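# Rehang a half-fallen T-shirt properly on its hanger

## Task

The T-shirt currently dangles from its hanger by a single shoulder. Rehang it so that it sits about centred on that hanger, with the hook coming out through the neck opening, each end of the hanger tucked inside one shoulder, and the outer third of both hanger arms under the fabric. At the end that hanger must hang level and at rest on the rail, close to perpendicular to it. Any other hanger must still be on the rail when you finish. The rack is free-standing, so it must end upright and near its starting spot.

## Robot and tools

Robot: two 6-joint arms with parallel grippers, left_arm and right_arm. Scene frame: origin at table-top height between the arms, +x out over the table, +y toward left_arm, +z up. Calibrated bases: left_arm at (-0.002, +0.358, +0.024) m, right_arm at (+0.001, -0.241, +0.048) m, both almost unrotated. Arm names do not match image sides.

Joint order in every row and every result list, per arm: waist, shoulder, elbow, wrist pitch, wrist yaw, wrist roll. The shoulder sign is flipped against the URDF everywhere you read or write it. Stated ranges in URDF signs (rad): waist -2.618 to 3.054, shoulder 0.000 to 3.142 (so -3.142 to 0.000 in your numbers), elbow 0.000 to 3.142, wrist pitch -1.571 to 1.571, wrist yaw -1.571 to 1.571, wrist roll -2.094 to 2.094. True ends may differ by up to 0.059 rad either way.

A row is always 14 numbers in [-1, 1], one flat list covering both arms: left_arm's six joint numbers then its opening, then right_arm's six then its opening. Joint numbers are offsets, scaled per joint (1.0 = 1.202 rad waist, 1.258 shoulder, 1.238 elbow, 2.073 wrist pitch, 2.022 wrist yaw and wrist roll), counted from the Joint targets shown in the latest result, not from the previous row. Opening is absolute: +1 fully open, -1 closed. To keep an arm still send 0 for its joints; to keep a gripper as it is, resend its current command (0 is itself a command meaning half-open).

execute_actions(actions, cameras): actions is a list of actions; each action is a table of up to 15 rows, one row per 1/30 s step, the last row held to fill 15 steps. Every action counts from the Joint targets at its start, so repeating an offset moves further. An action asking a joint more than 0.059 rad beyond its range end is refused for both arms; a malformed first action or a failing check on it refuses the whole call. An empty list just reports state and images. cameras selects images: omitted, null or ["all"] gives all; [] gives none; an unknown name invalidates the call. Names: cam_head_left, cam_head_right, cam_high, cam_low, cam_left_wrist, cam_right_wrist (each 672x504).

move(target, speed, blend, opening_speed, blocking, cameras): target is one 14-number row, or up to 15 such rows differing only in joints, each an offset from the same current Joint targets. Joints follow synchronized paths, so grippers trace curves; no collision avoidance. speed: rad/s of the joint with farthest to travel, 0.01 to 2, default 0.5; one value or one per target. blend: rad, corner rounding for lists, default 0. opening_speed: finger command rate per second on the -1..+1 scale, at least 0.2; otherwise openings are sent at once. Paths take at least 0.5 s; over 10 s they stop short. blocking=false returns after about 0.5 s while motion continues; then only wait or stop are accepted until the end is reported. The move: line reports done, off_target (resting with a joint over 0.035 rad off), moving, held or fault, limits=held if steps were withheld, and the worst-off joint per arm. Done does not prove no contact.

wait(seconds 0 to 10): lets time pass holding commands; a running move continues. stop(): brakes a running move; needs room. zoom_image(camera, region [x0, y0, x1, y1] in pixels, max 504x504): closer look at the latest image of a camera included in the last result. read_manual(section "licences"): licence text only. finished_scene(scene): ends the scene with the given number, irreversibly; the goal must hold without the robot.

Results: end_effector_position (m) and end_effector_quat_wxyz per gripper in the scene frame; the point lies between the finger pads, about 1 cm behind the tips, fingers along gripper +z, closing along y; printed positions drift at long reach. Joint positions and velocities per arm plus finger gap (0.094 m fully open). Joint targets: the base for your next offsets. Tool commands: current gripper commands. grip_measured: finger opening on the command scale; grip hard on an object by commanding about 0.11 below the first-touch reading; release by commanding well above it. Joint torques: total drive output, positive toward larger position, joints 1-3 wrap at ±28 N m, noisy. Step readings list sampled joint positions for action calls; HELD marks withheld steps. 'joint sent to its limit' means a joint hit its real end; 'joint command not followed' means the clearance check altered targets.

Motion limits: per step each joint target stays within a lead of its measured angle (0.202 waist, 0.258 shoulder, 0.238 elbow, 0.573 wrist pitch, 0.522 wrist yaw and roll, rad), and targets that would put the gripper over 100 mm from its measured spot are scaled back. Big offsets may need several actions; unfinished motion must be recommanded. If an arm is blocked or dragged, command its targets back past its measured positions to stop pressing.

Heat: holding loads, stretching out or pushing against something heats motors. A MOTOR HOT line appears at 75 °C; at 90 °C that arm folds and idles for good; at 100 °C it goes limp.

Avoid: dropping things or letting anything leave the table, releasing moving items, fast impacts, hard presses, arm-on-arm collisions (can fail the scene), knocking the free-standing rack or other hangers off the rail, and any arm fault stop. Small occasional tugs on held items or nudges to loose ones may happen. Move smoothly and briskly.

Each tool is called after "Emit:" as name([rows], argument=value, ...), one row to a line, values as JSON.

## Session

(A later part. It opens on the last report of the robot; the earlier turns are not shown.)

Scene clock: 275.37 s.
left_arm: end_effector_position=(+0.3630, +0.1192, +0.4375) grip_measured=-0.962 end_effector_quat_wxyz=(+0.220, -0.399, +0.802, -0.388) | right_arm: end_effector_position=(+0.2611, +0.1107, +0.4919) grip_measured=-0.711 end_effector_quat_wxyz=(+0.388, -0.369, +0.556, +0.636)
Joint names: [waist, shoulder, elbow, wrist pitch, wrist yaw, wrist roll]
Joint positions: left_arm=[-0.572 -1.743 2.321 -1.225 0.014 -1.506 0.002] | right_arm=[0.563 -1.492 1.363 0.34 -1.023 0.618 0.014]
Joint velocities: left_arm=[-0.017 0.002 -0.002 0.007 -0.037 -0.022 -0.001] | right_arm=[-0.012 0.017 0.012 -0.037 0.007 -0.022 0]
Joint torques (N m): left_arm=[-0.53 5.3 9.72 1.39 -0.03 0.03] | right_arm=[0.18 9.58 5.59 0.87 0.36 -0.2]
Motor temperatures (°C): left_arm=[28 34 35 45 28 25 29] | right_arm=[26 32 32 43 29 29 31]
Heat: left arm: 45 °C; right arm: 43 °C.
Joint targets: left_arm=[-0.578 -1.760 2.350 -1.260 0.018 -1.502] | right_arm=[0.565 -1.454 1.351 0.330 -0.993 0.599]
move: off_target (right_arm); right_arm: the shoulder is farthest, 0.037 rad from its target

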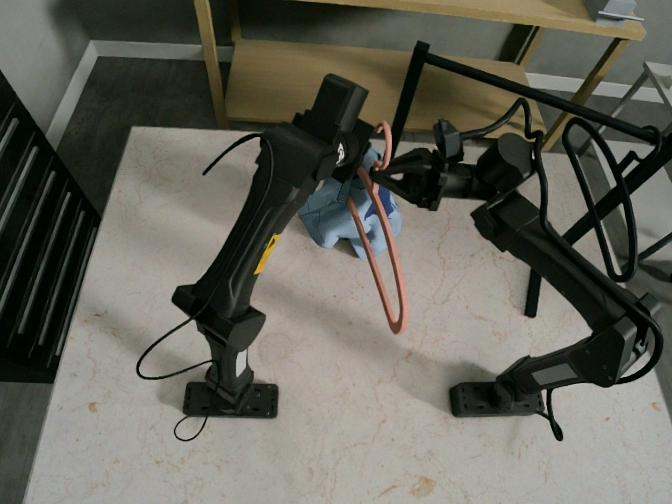

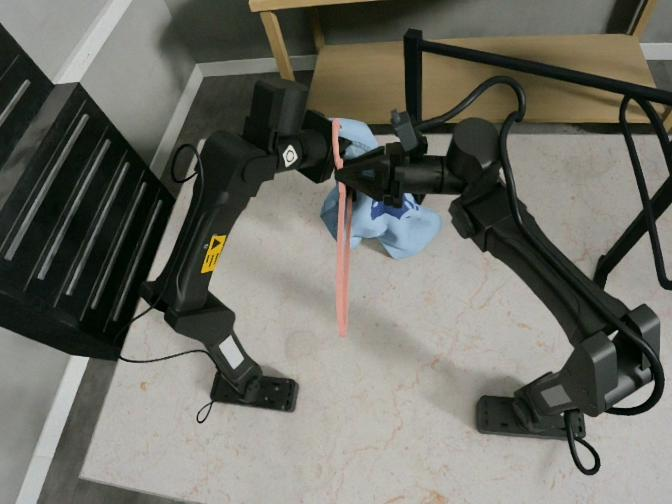

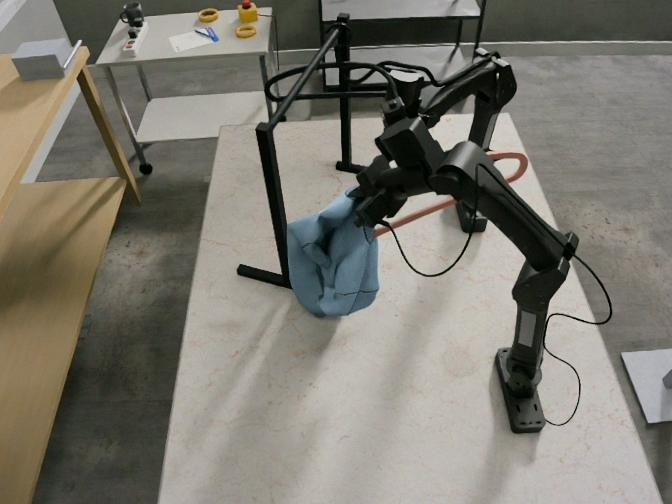

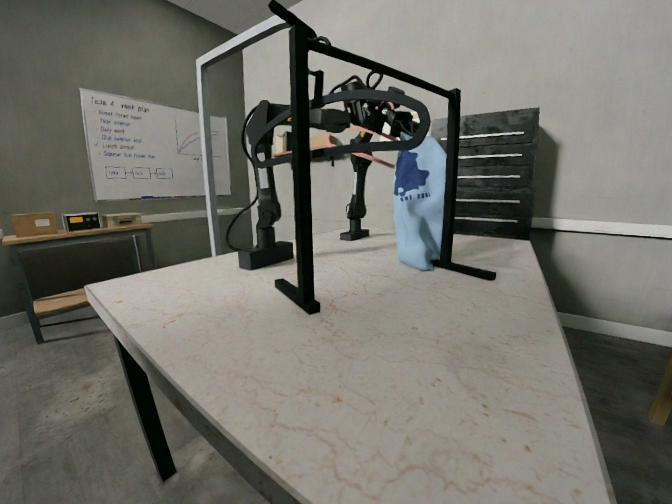

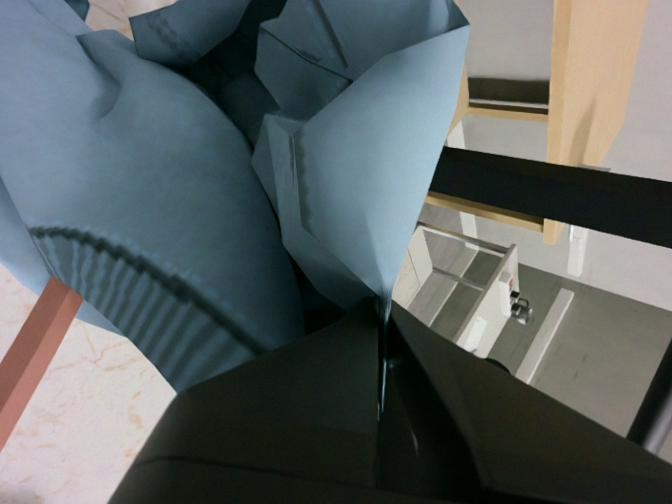

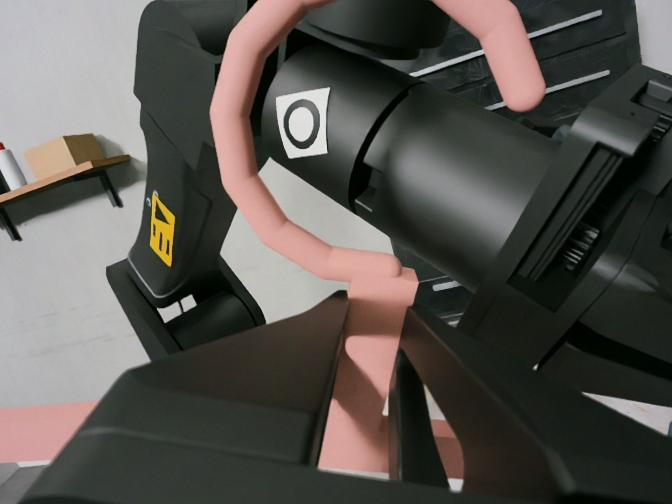

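Emit:
execute_actions(actions=[])

Scene clock: 276.73 s.
left_arm: end_effector_position=(+0.3630, +0.1192, +0.4375) grip_measured=-0.962 end_effector_quat_wxyz=(+0.220, -0.399, +0.802, -0.388) | right_arm: end_effector_position=(+0.2612, +0.1108, +0.4917) grip_measured=-0.711 end_effector_quat_wxyz=(+0.387, -0.368, +0.557, +0.636)
Joint names: [waist, shoulder, elbow, wrist pitch, wrist yaw, wrist roll]
Joint positions: left_arm=[-0.572 -1.743 2.321 -1.225 0.014 -1.506 0.002] | right_arm=[0.563 -1.492 1.363 0.338 -1.023 0.618 0.014]
Joint velocities: left_arm=[-0.002 -0.002 -0.007 -0.007 0.007 0.051 0] | right_arm=[0.007 0.007 0.007 -0.051 -0.022 -0.007 0]
Joint torques (N m): left_arm=[-0.62 5.3 9.47 1.35 0.01 0.05] | right_arm=[0.18 9.59 5.61 0.91 0.35 -0.18]
Motor temperatures (°C): left_arm=[28 34 35 45 28 25 29] | right_arm=[26 32 32 42 29 29 31]
Heat: left arm: 45 °C; right arm: 42 °C.
Joint targets: left_arm=[-0.578 -1.760 2.350 -1.260 0.018 -1.502] | right_arm=[0.565 -1.454 1.351 0.330 -0.993 0.599]
Tool commands: left_gripper/opening=-0.97 right_gripper/opening=-1.0

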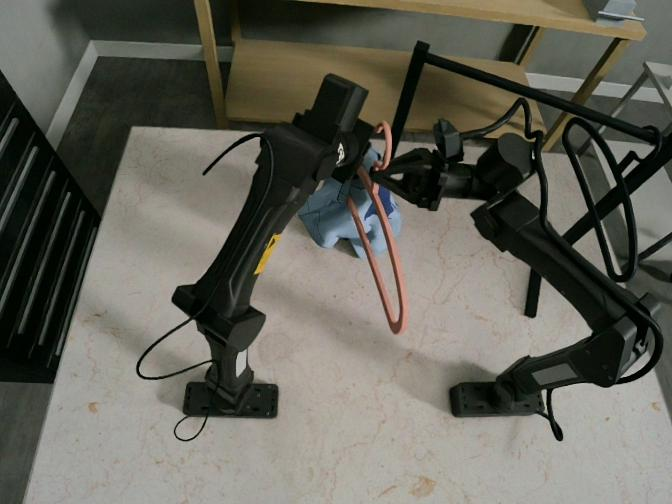

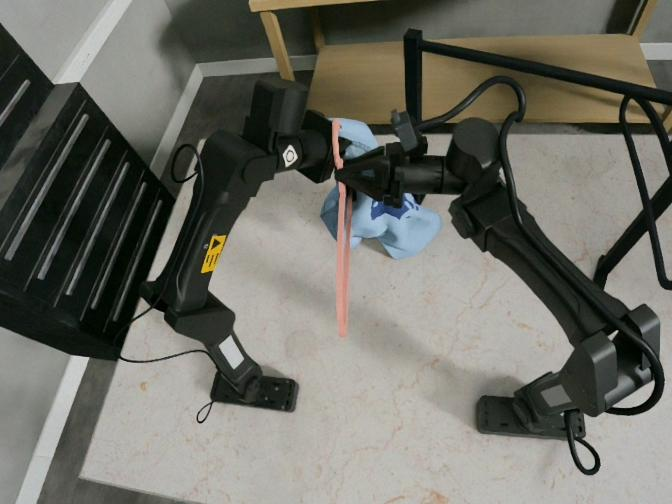

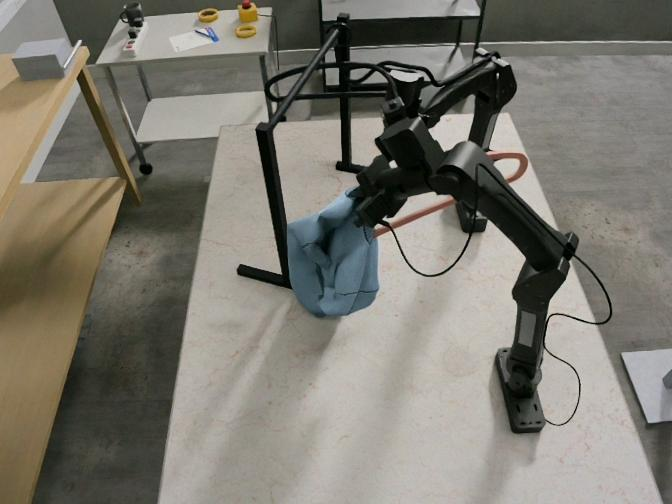

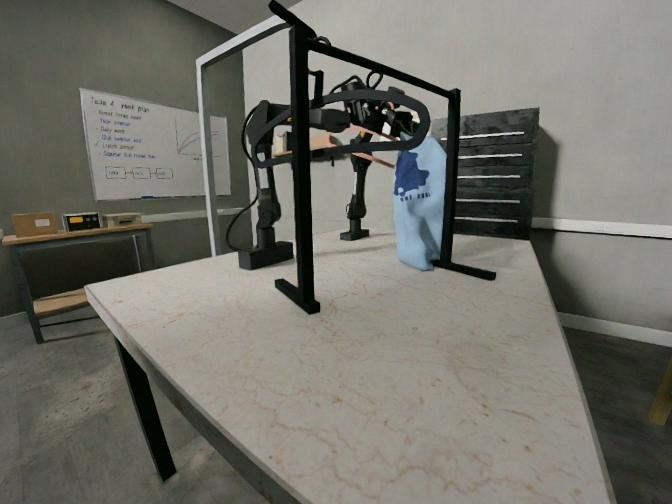

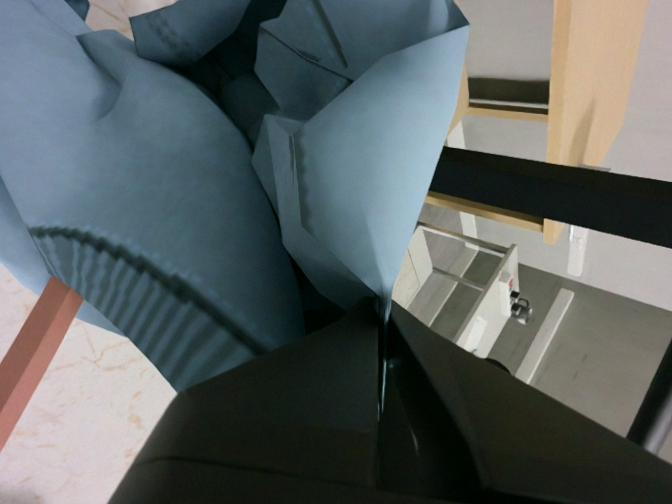

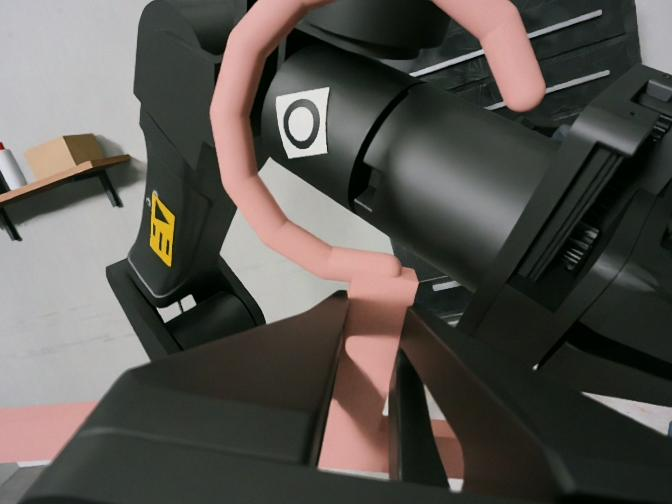

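Emit:
move(target=[0,0,0,0,0,0,-0.97,0.006,0.014,-0.038,-0.039,0.001,-0.148,-1], speed=0.25)

Emit:
zoom_image(camera="cam_head_left", region=[280, 90, 440, 250])

Emit:
zoom_image(camera="cam_high", region=[260, 140, 460, 340])

Emit:
zoom_image(camera="cam_low", region=[320, 80, 500, 280])

Scene clock: 279.07 s.
left_arm: end_effector_position=(+0.3630, +0.1192, +0.4375) grip_measured=-0.962 end_effector_quat_wxyz=(+0.220, -0.399, +0.802, -0.388) | right_arm: end_effector_position=(+0.2573, +0.1125, +0.4655) grip_measured=-0.711 end_effector_quat_wxyz=(+0.437, -0.435, +0.534, +0.578)
Joint names: [waist, shoulder, elbow, wrist pitch, wrist yaw, wrist roll]
Joint positions: left_arm=[-0.572 -1.743 2.321 -1.225 0.014 -1.506 0.002] | right_arm=[0.572 -1.474 1.315 0.255 -1.021 0.322 0.014]
Joint velocities: left_arm=[-0.007 -0.002 -0.012 -0.154 -0.11 -0.022 -0.001] | right_arm=[0.012 -0.012 -0.017 -0.022 0.007 -0.022 0]
Joint torques (N m): left_arm=[-0.55 5.41 9.46 1.38 -0.01 0.04] | right_arm=[0.06 9.51 5.7 0.96 0.32 -0.21]
Motor temperatures (°C): left_arm=[28 34 35 45 28 25 29] | right_arm=[26 32 32 42 29 29 31]
Heat: left arm: 45 °C; right arm: 42 °C.
Joint targets: left_arm=[-0.578 -1.760 2.350 -1.260 0.018 -1.502] | right_arm=[0.573 -1.437 1.304 0.250 -0.991 0.300]
move: off_target (right_arm); right_arm: the shoulder is farthest, 0.038 rad from its target

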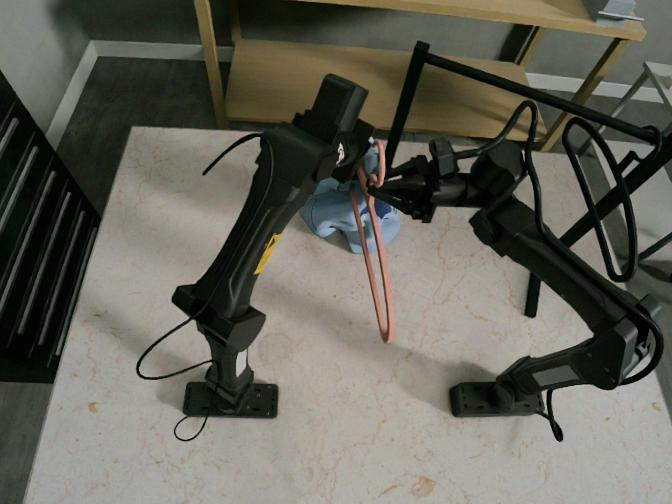

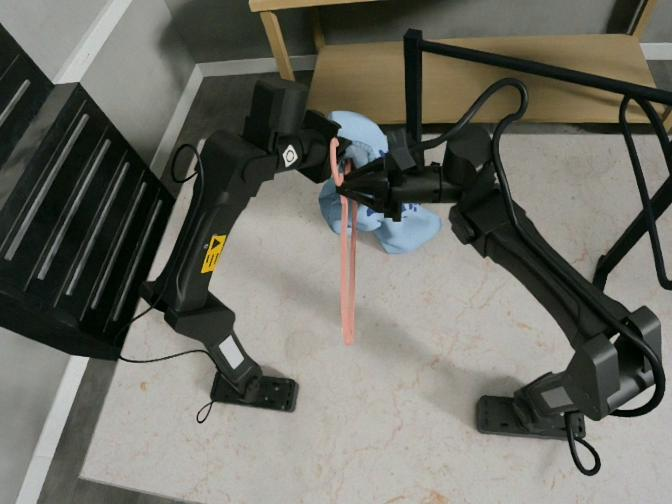

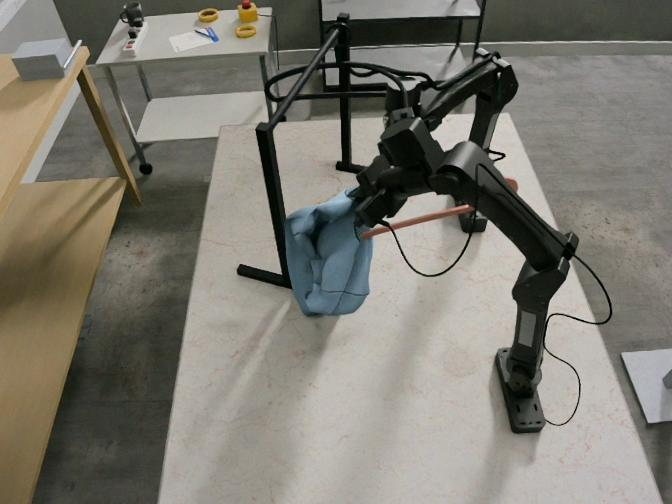

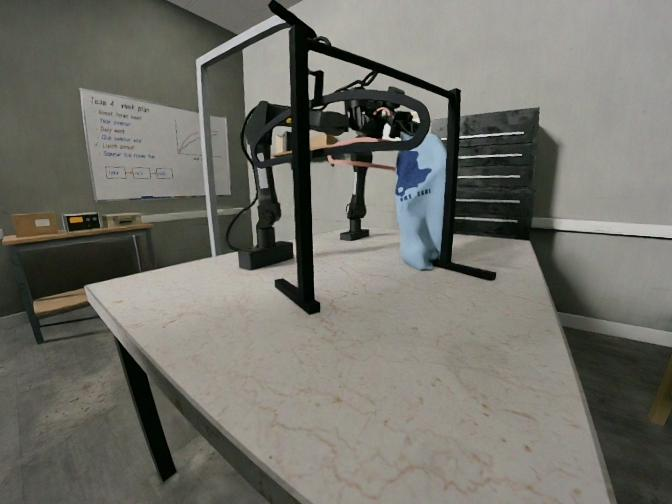

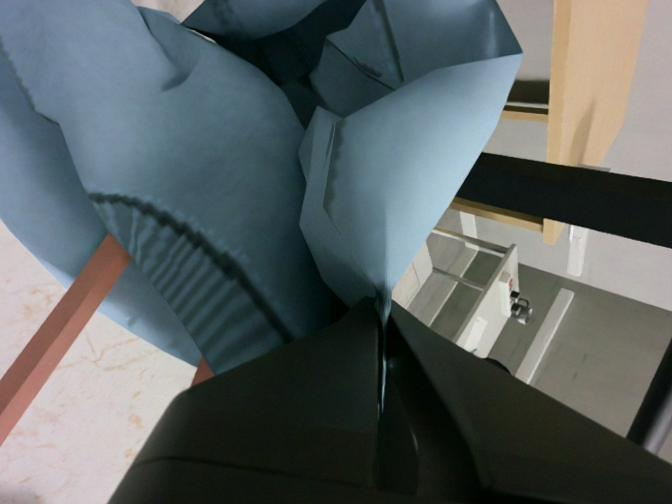

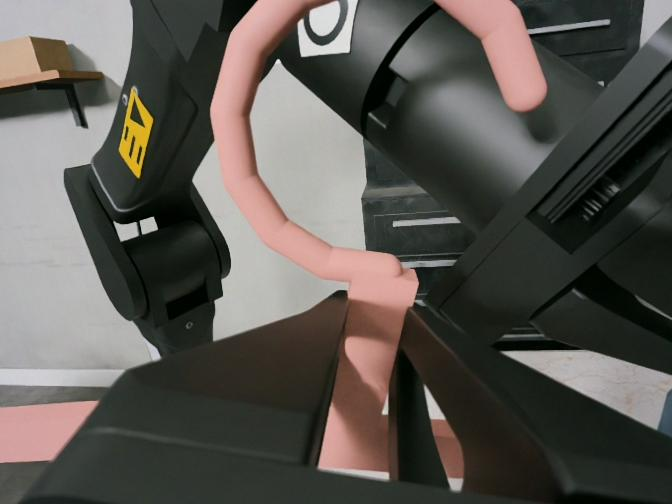

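Scaled by 3.150 from the camera's 672x504 image, which has a finer 960x720 frame.

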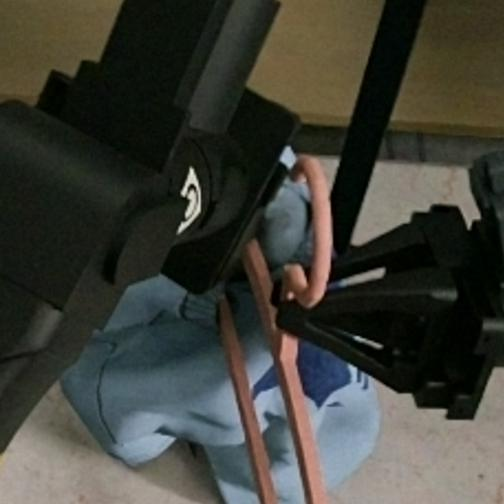

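Scaled by 2.520 from the camera's 672x504 image, which has a finer 960x720 frame.

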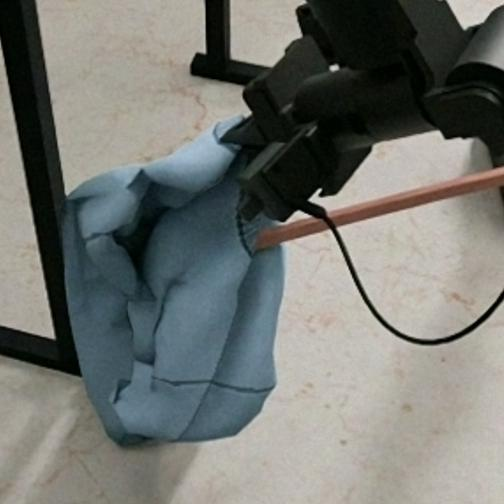

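Scaled by 2.520 from the camera's 672x504 image, which has a finer 960x720 frame.

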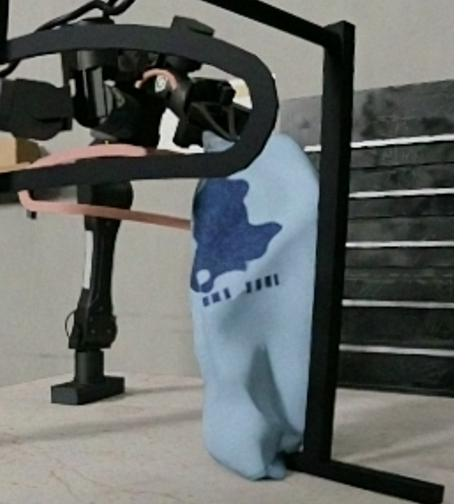

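Emit:
move(target=[0,0,0,0,0,0,-0.97,0.002,0.004,-0.014,-0.041,0.004,-0.198,-1], speed=0.25)

Emit:
zoom_image(camera="cam_head_left", region=[280, 90, 440, 250])

Emit:
zoom_image(camera="cam_high", region=[260, 140, 460, 340])

Emit:
zoom_image(camera="cam_low", region=[320, 80, 500, 280])

Scene clock: 281.77 s.
left_arm: end_effector_position=(+0.3627, +0.1188, +0.4375) grip_measured=-0.962 end_effector_quat_wxyz=(+0.219, -0.398, +0.802, -0.388) | right_arm: end_effector_position=(+0.2567, +0.1140, +0.4423) grip_measured=-0.711 end_effector_quat_wxyz=(+0.503, -0.526, +0.477, +0.492)
Joint names: [waist, shoulder, elbow, wrist pitch, wrist yaw, wrist roll]
Joint positions: left_arm=[-0.572 -1.743 2.321 -1.225 0.017 -1.506 0.002] | right_arm=[0.576 -1.473 1.295 0.162 -1.019 -0.074 0.014]
Joint velocities: left_arm=[0.007 0.002 -0.012 0.007 -0.022 -0.007 0] | right_arm=[-0.002 0.032 -0.007 0.037 0.007 0.007 0]
Joint torques (N m): left_arm=[-0.4 5.34 9.52 1.38 0.01 0.02] | right_arm=[-0.1 9.96 5.97 1.08 0.35 -0.28]
Motor temperatures (°C): left_arm=[28 34 35 45 28 25 29] | right_arm=[26 32 32 42 29 29 31]
Heat: left arm: 45 °C; right arm: 42 °C.
Joint targets: left_arm=[-0.578 -1.760 2.350 -1.260 0.018 -1.502] | right_arm=[0.575 -1.431 1.287 0.165 -0.983 -0.100]
move: off_target (right_arm); right_arm: the shoulder is farthest, 0.041 rad from its target

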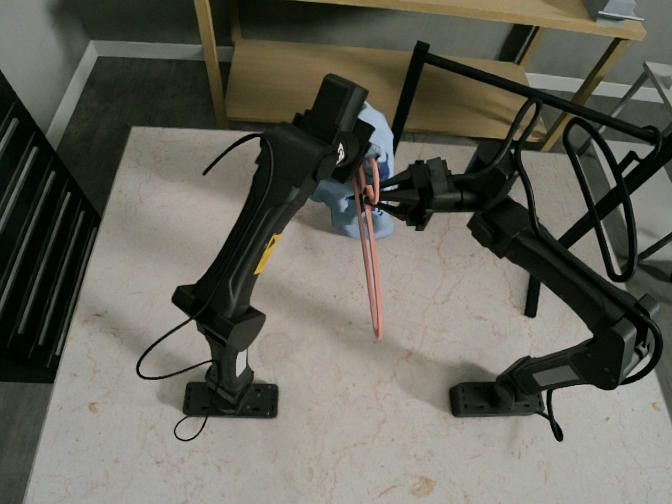

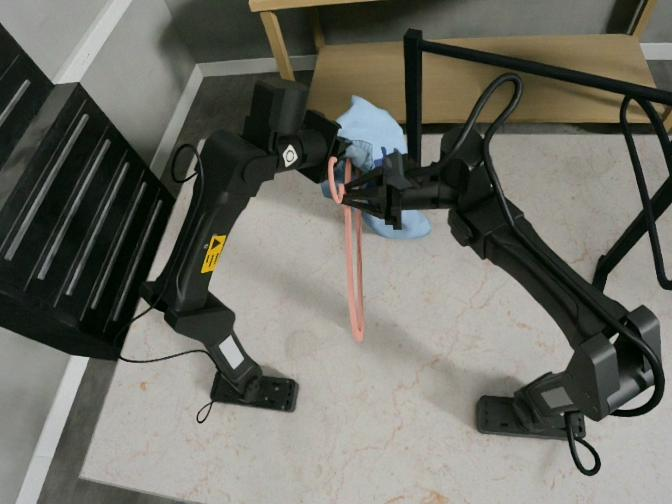

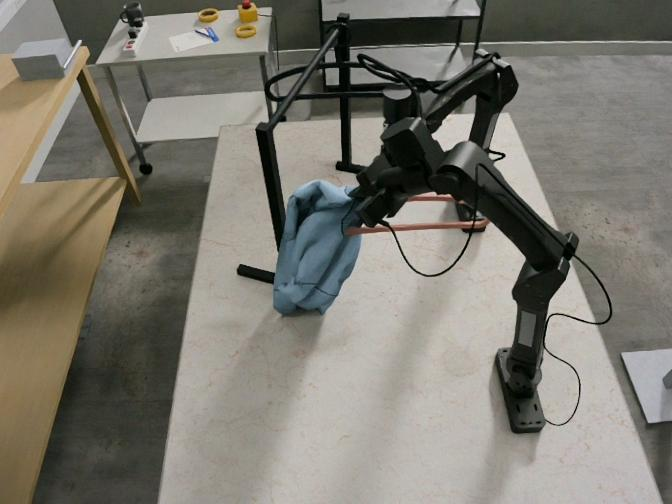

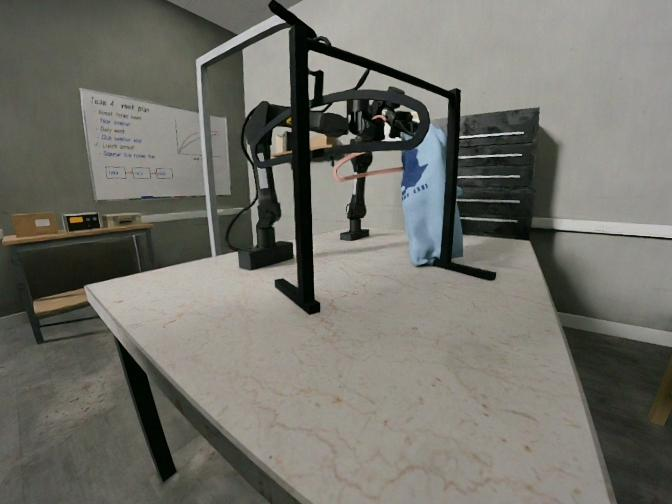

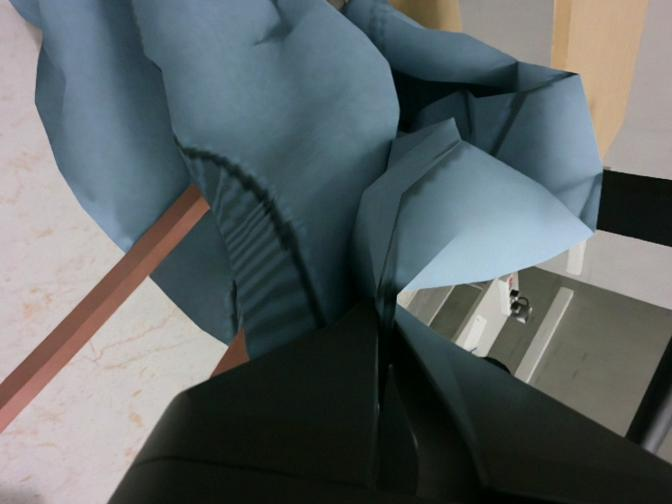

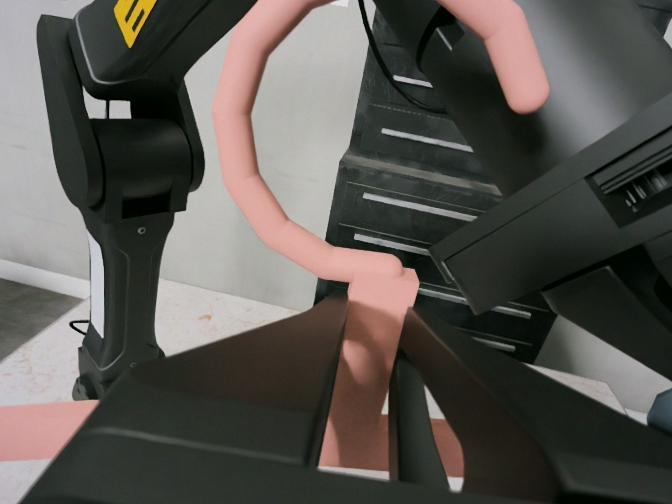

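Scaled by 3.150 from the camera's 672x504 image, which has a finer 960x720 frame.

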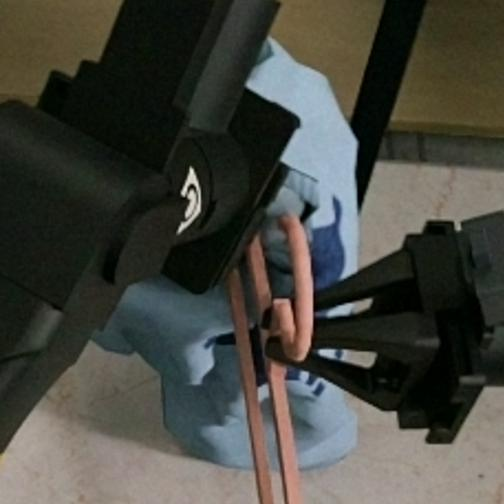

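Scaled by 2.520 from the camera's 672x504 image, which has a finer 960x720 frame.

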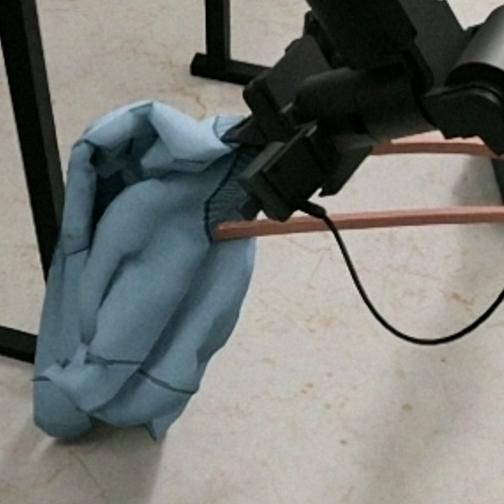

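Scaled by 2.520 from the camera's 672x504 image, which has a finer 960x720 frame.

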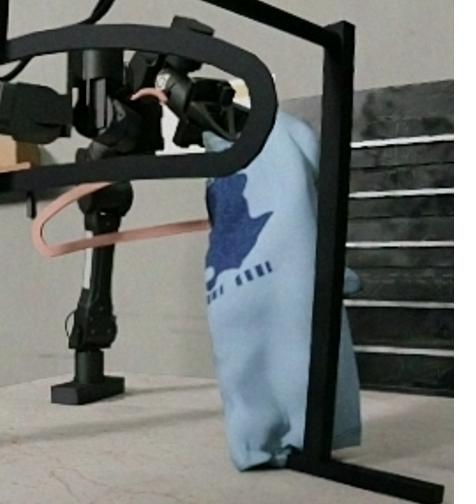

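Emit:
move(target=[0.1326,-0.051,0.16,-0.09,0.38,0,-0.97,0,0,0,0,0,0,-1], speed=0.25)

Emit:
zoom_image(camera="cam_head_left", region=[280, 90, 440, 250])

Emit:
zoom_image(camera="cam_head_right", region=[280, 90, 440, 250])

Emit:
zoom_image(camera="cam_high", region=[260, 140, 460, 340])

Emit:
zoom_image(camera="cam_low", region=[320, 80, 500, 280])

Scene clock: 286.93 s.
left_arm: end_effector_position=(+0.3031, +0.0937, +0.4698) grip_measured=-0.962 end_effector_quat_wxyz=(-0.037, -0.311, +0.806, -0.502) | right_arm: end_effector_position=(+0.2546, +0.1119, +0.4476) grip_measured=-0.711 end_effector_quat_wxyz=(+0.513, -0.529, +0.470, +0.486)
Joint names: [waist, shoulder, elbow, wrist pitch, wrist yaw, wrist roll]
Joint positions: left_arm=[-0.419 -1.812 2.515 -1.414 0.716 -1.499 0.002] | right_arm=[0.576 -1.459 1.295 0.162 -1.013 -0.087 0.014]
Joint velocities: left_arm=[0.007 0.007 -0.002 0.007 -0.081 -0.022 0] | right_arm=[-0.012 0.007 -0.012 0.007 0.051 -0.066 0]
Joint torques (N m): left_arm=[-0.03 5.52 9.21 1.24 1 0.04] | right_arm=[-0.09 8.46 5.98 1.09 0.28 -0.13]
Motor temperatures (°C): left_arm=[28 34 35 44 28 25 29] | right_arm=[26 32 32 41 29 29 31]
Heat: left arm: 44 °C; right arm: 41 °C.
Joint targets: left_arm=[-0.419 -1.824 2.548 -1.447 0.787 -1.502] | right_arm=[0.575 -1.432 1.287 0.165 -0.983 -0.100]
move: off_target (left_arm); left_arm: the wrist yaw is farthest, 0.070 rad from its target

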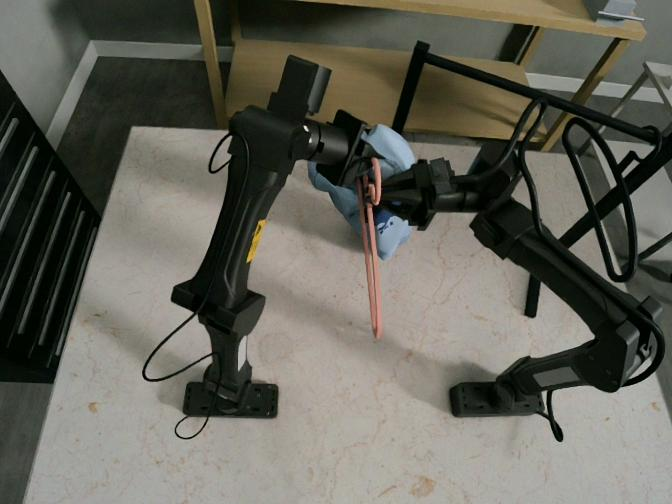

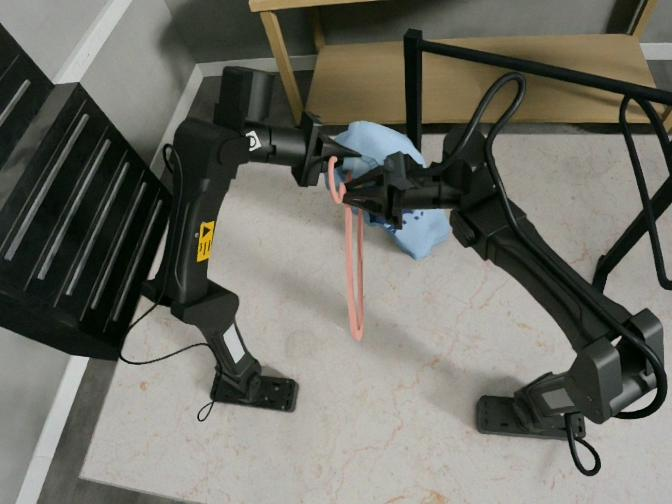

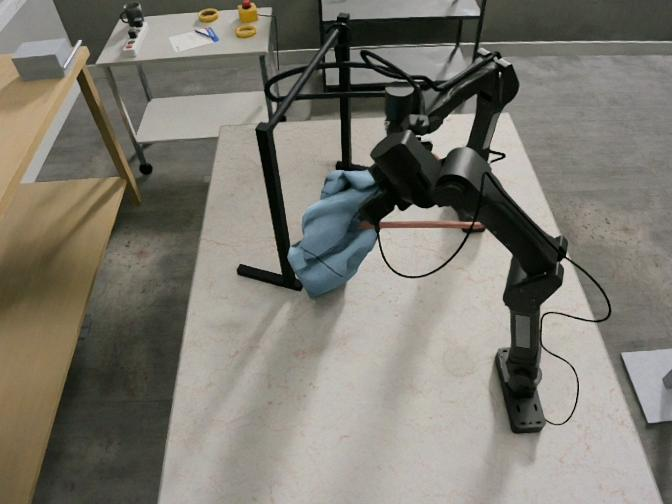

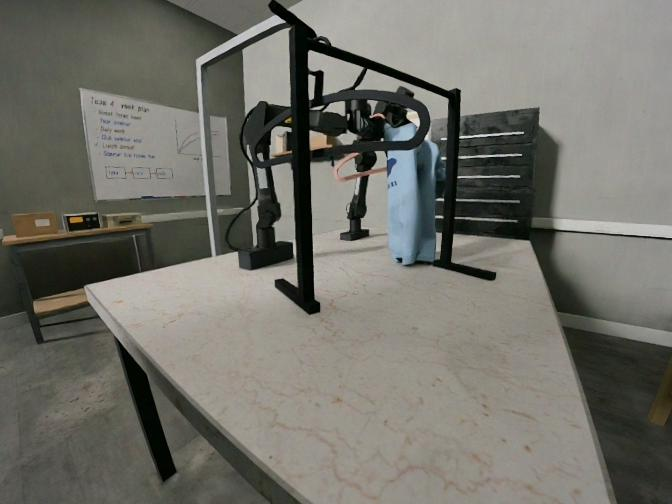

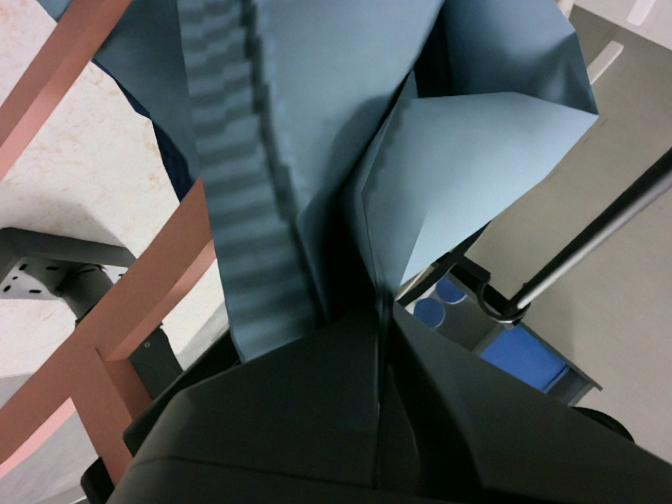

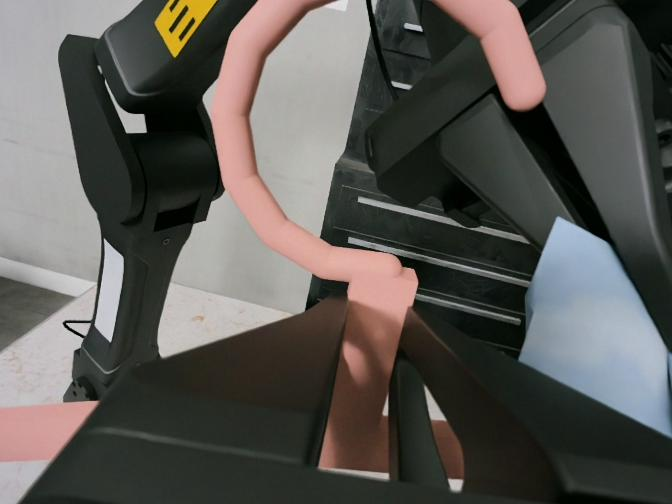

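Scaled by 3.150 from the camera's 672x504 image, which has a finer 960x720 frame.

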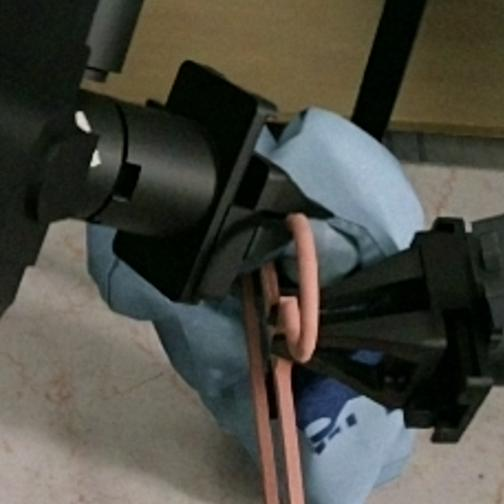

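Scaled by 3.150 from the camera's 672x504 image, which has a finer 960x720 frame.

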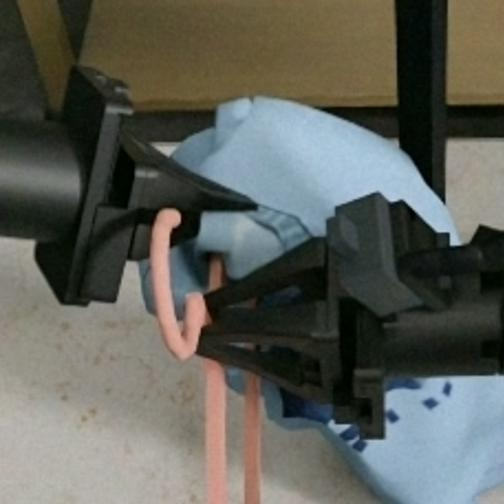

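Scaled by 2.520 from the camera's 672x504 image, which has a finer 960x720 frame.

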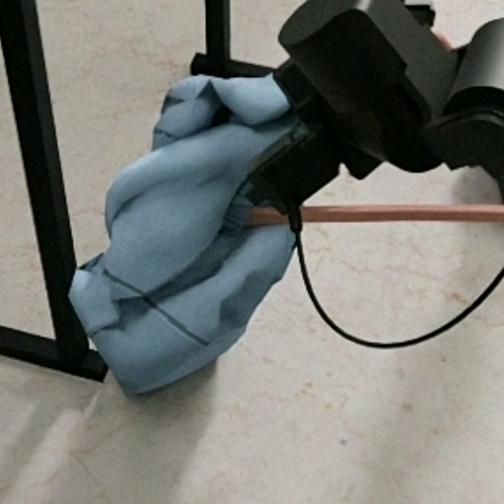

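Scaled by 2.520 from the camera's 672x504 image, which has a finer 960x720 frame.

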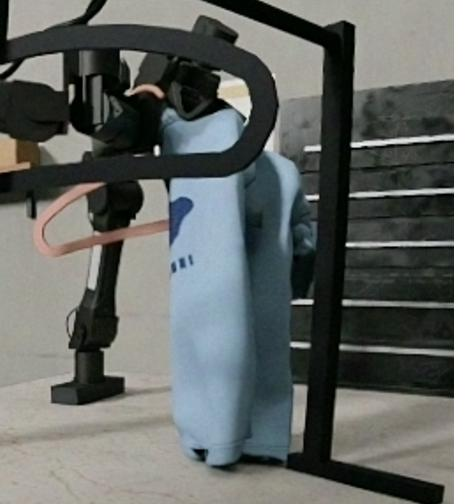

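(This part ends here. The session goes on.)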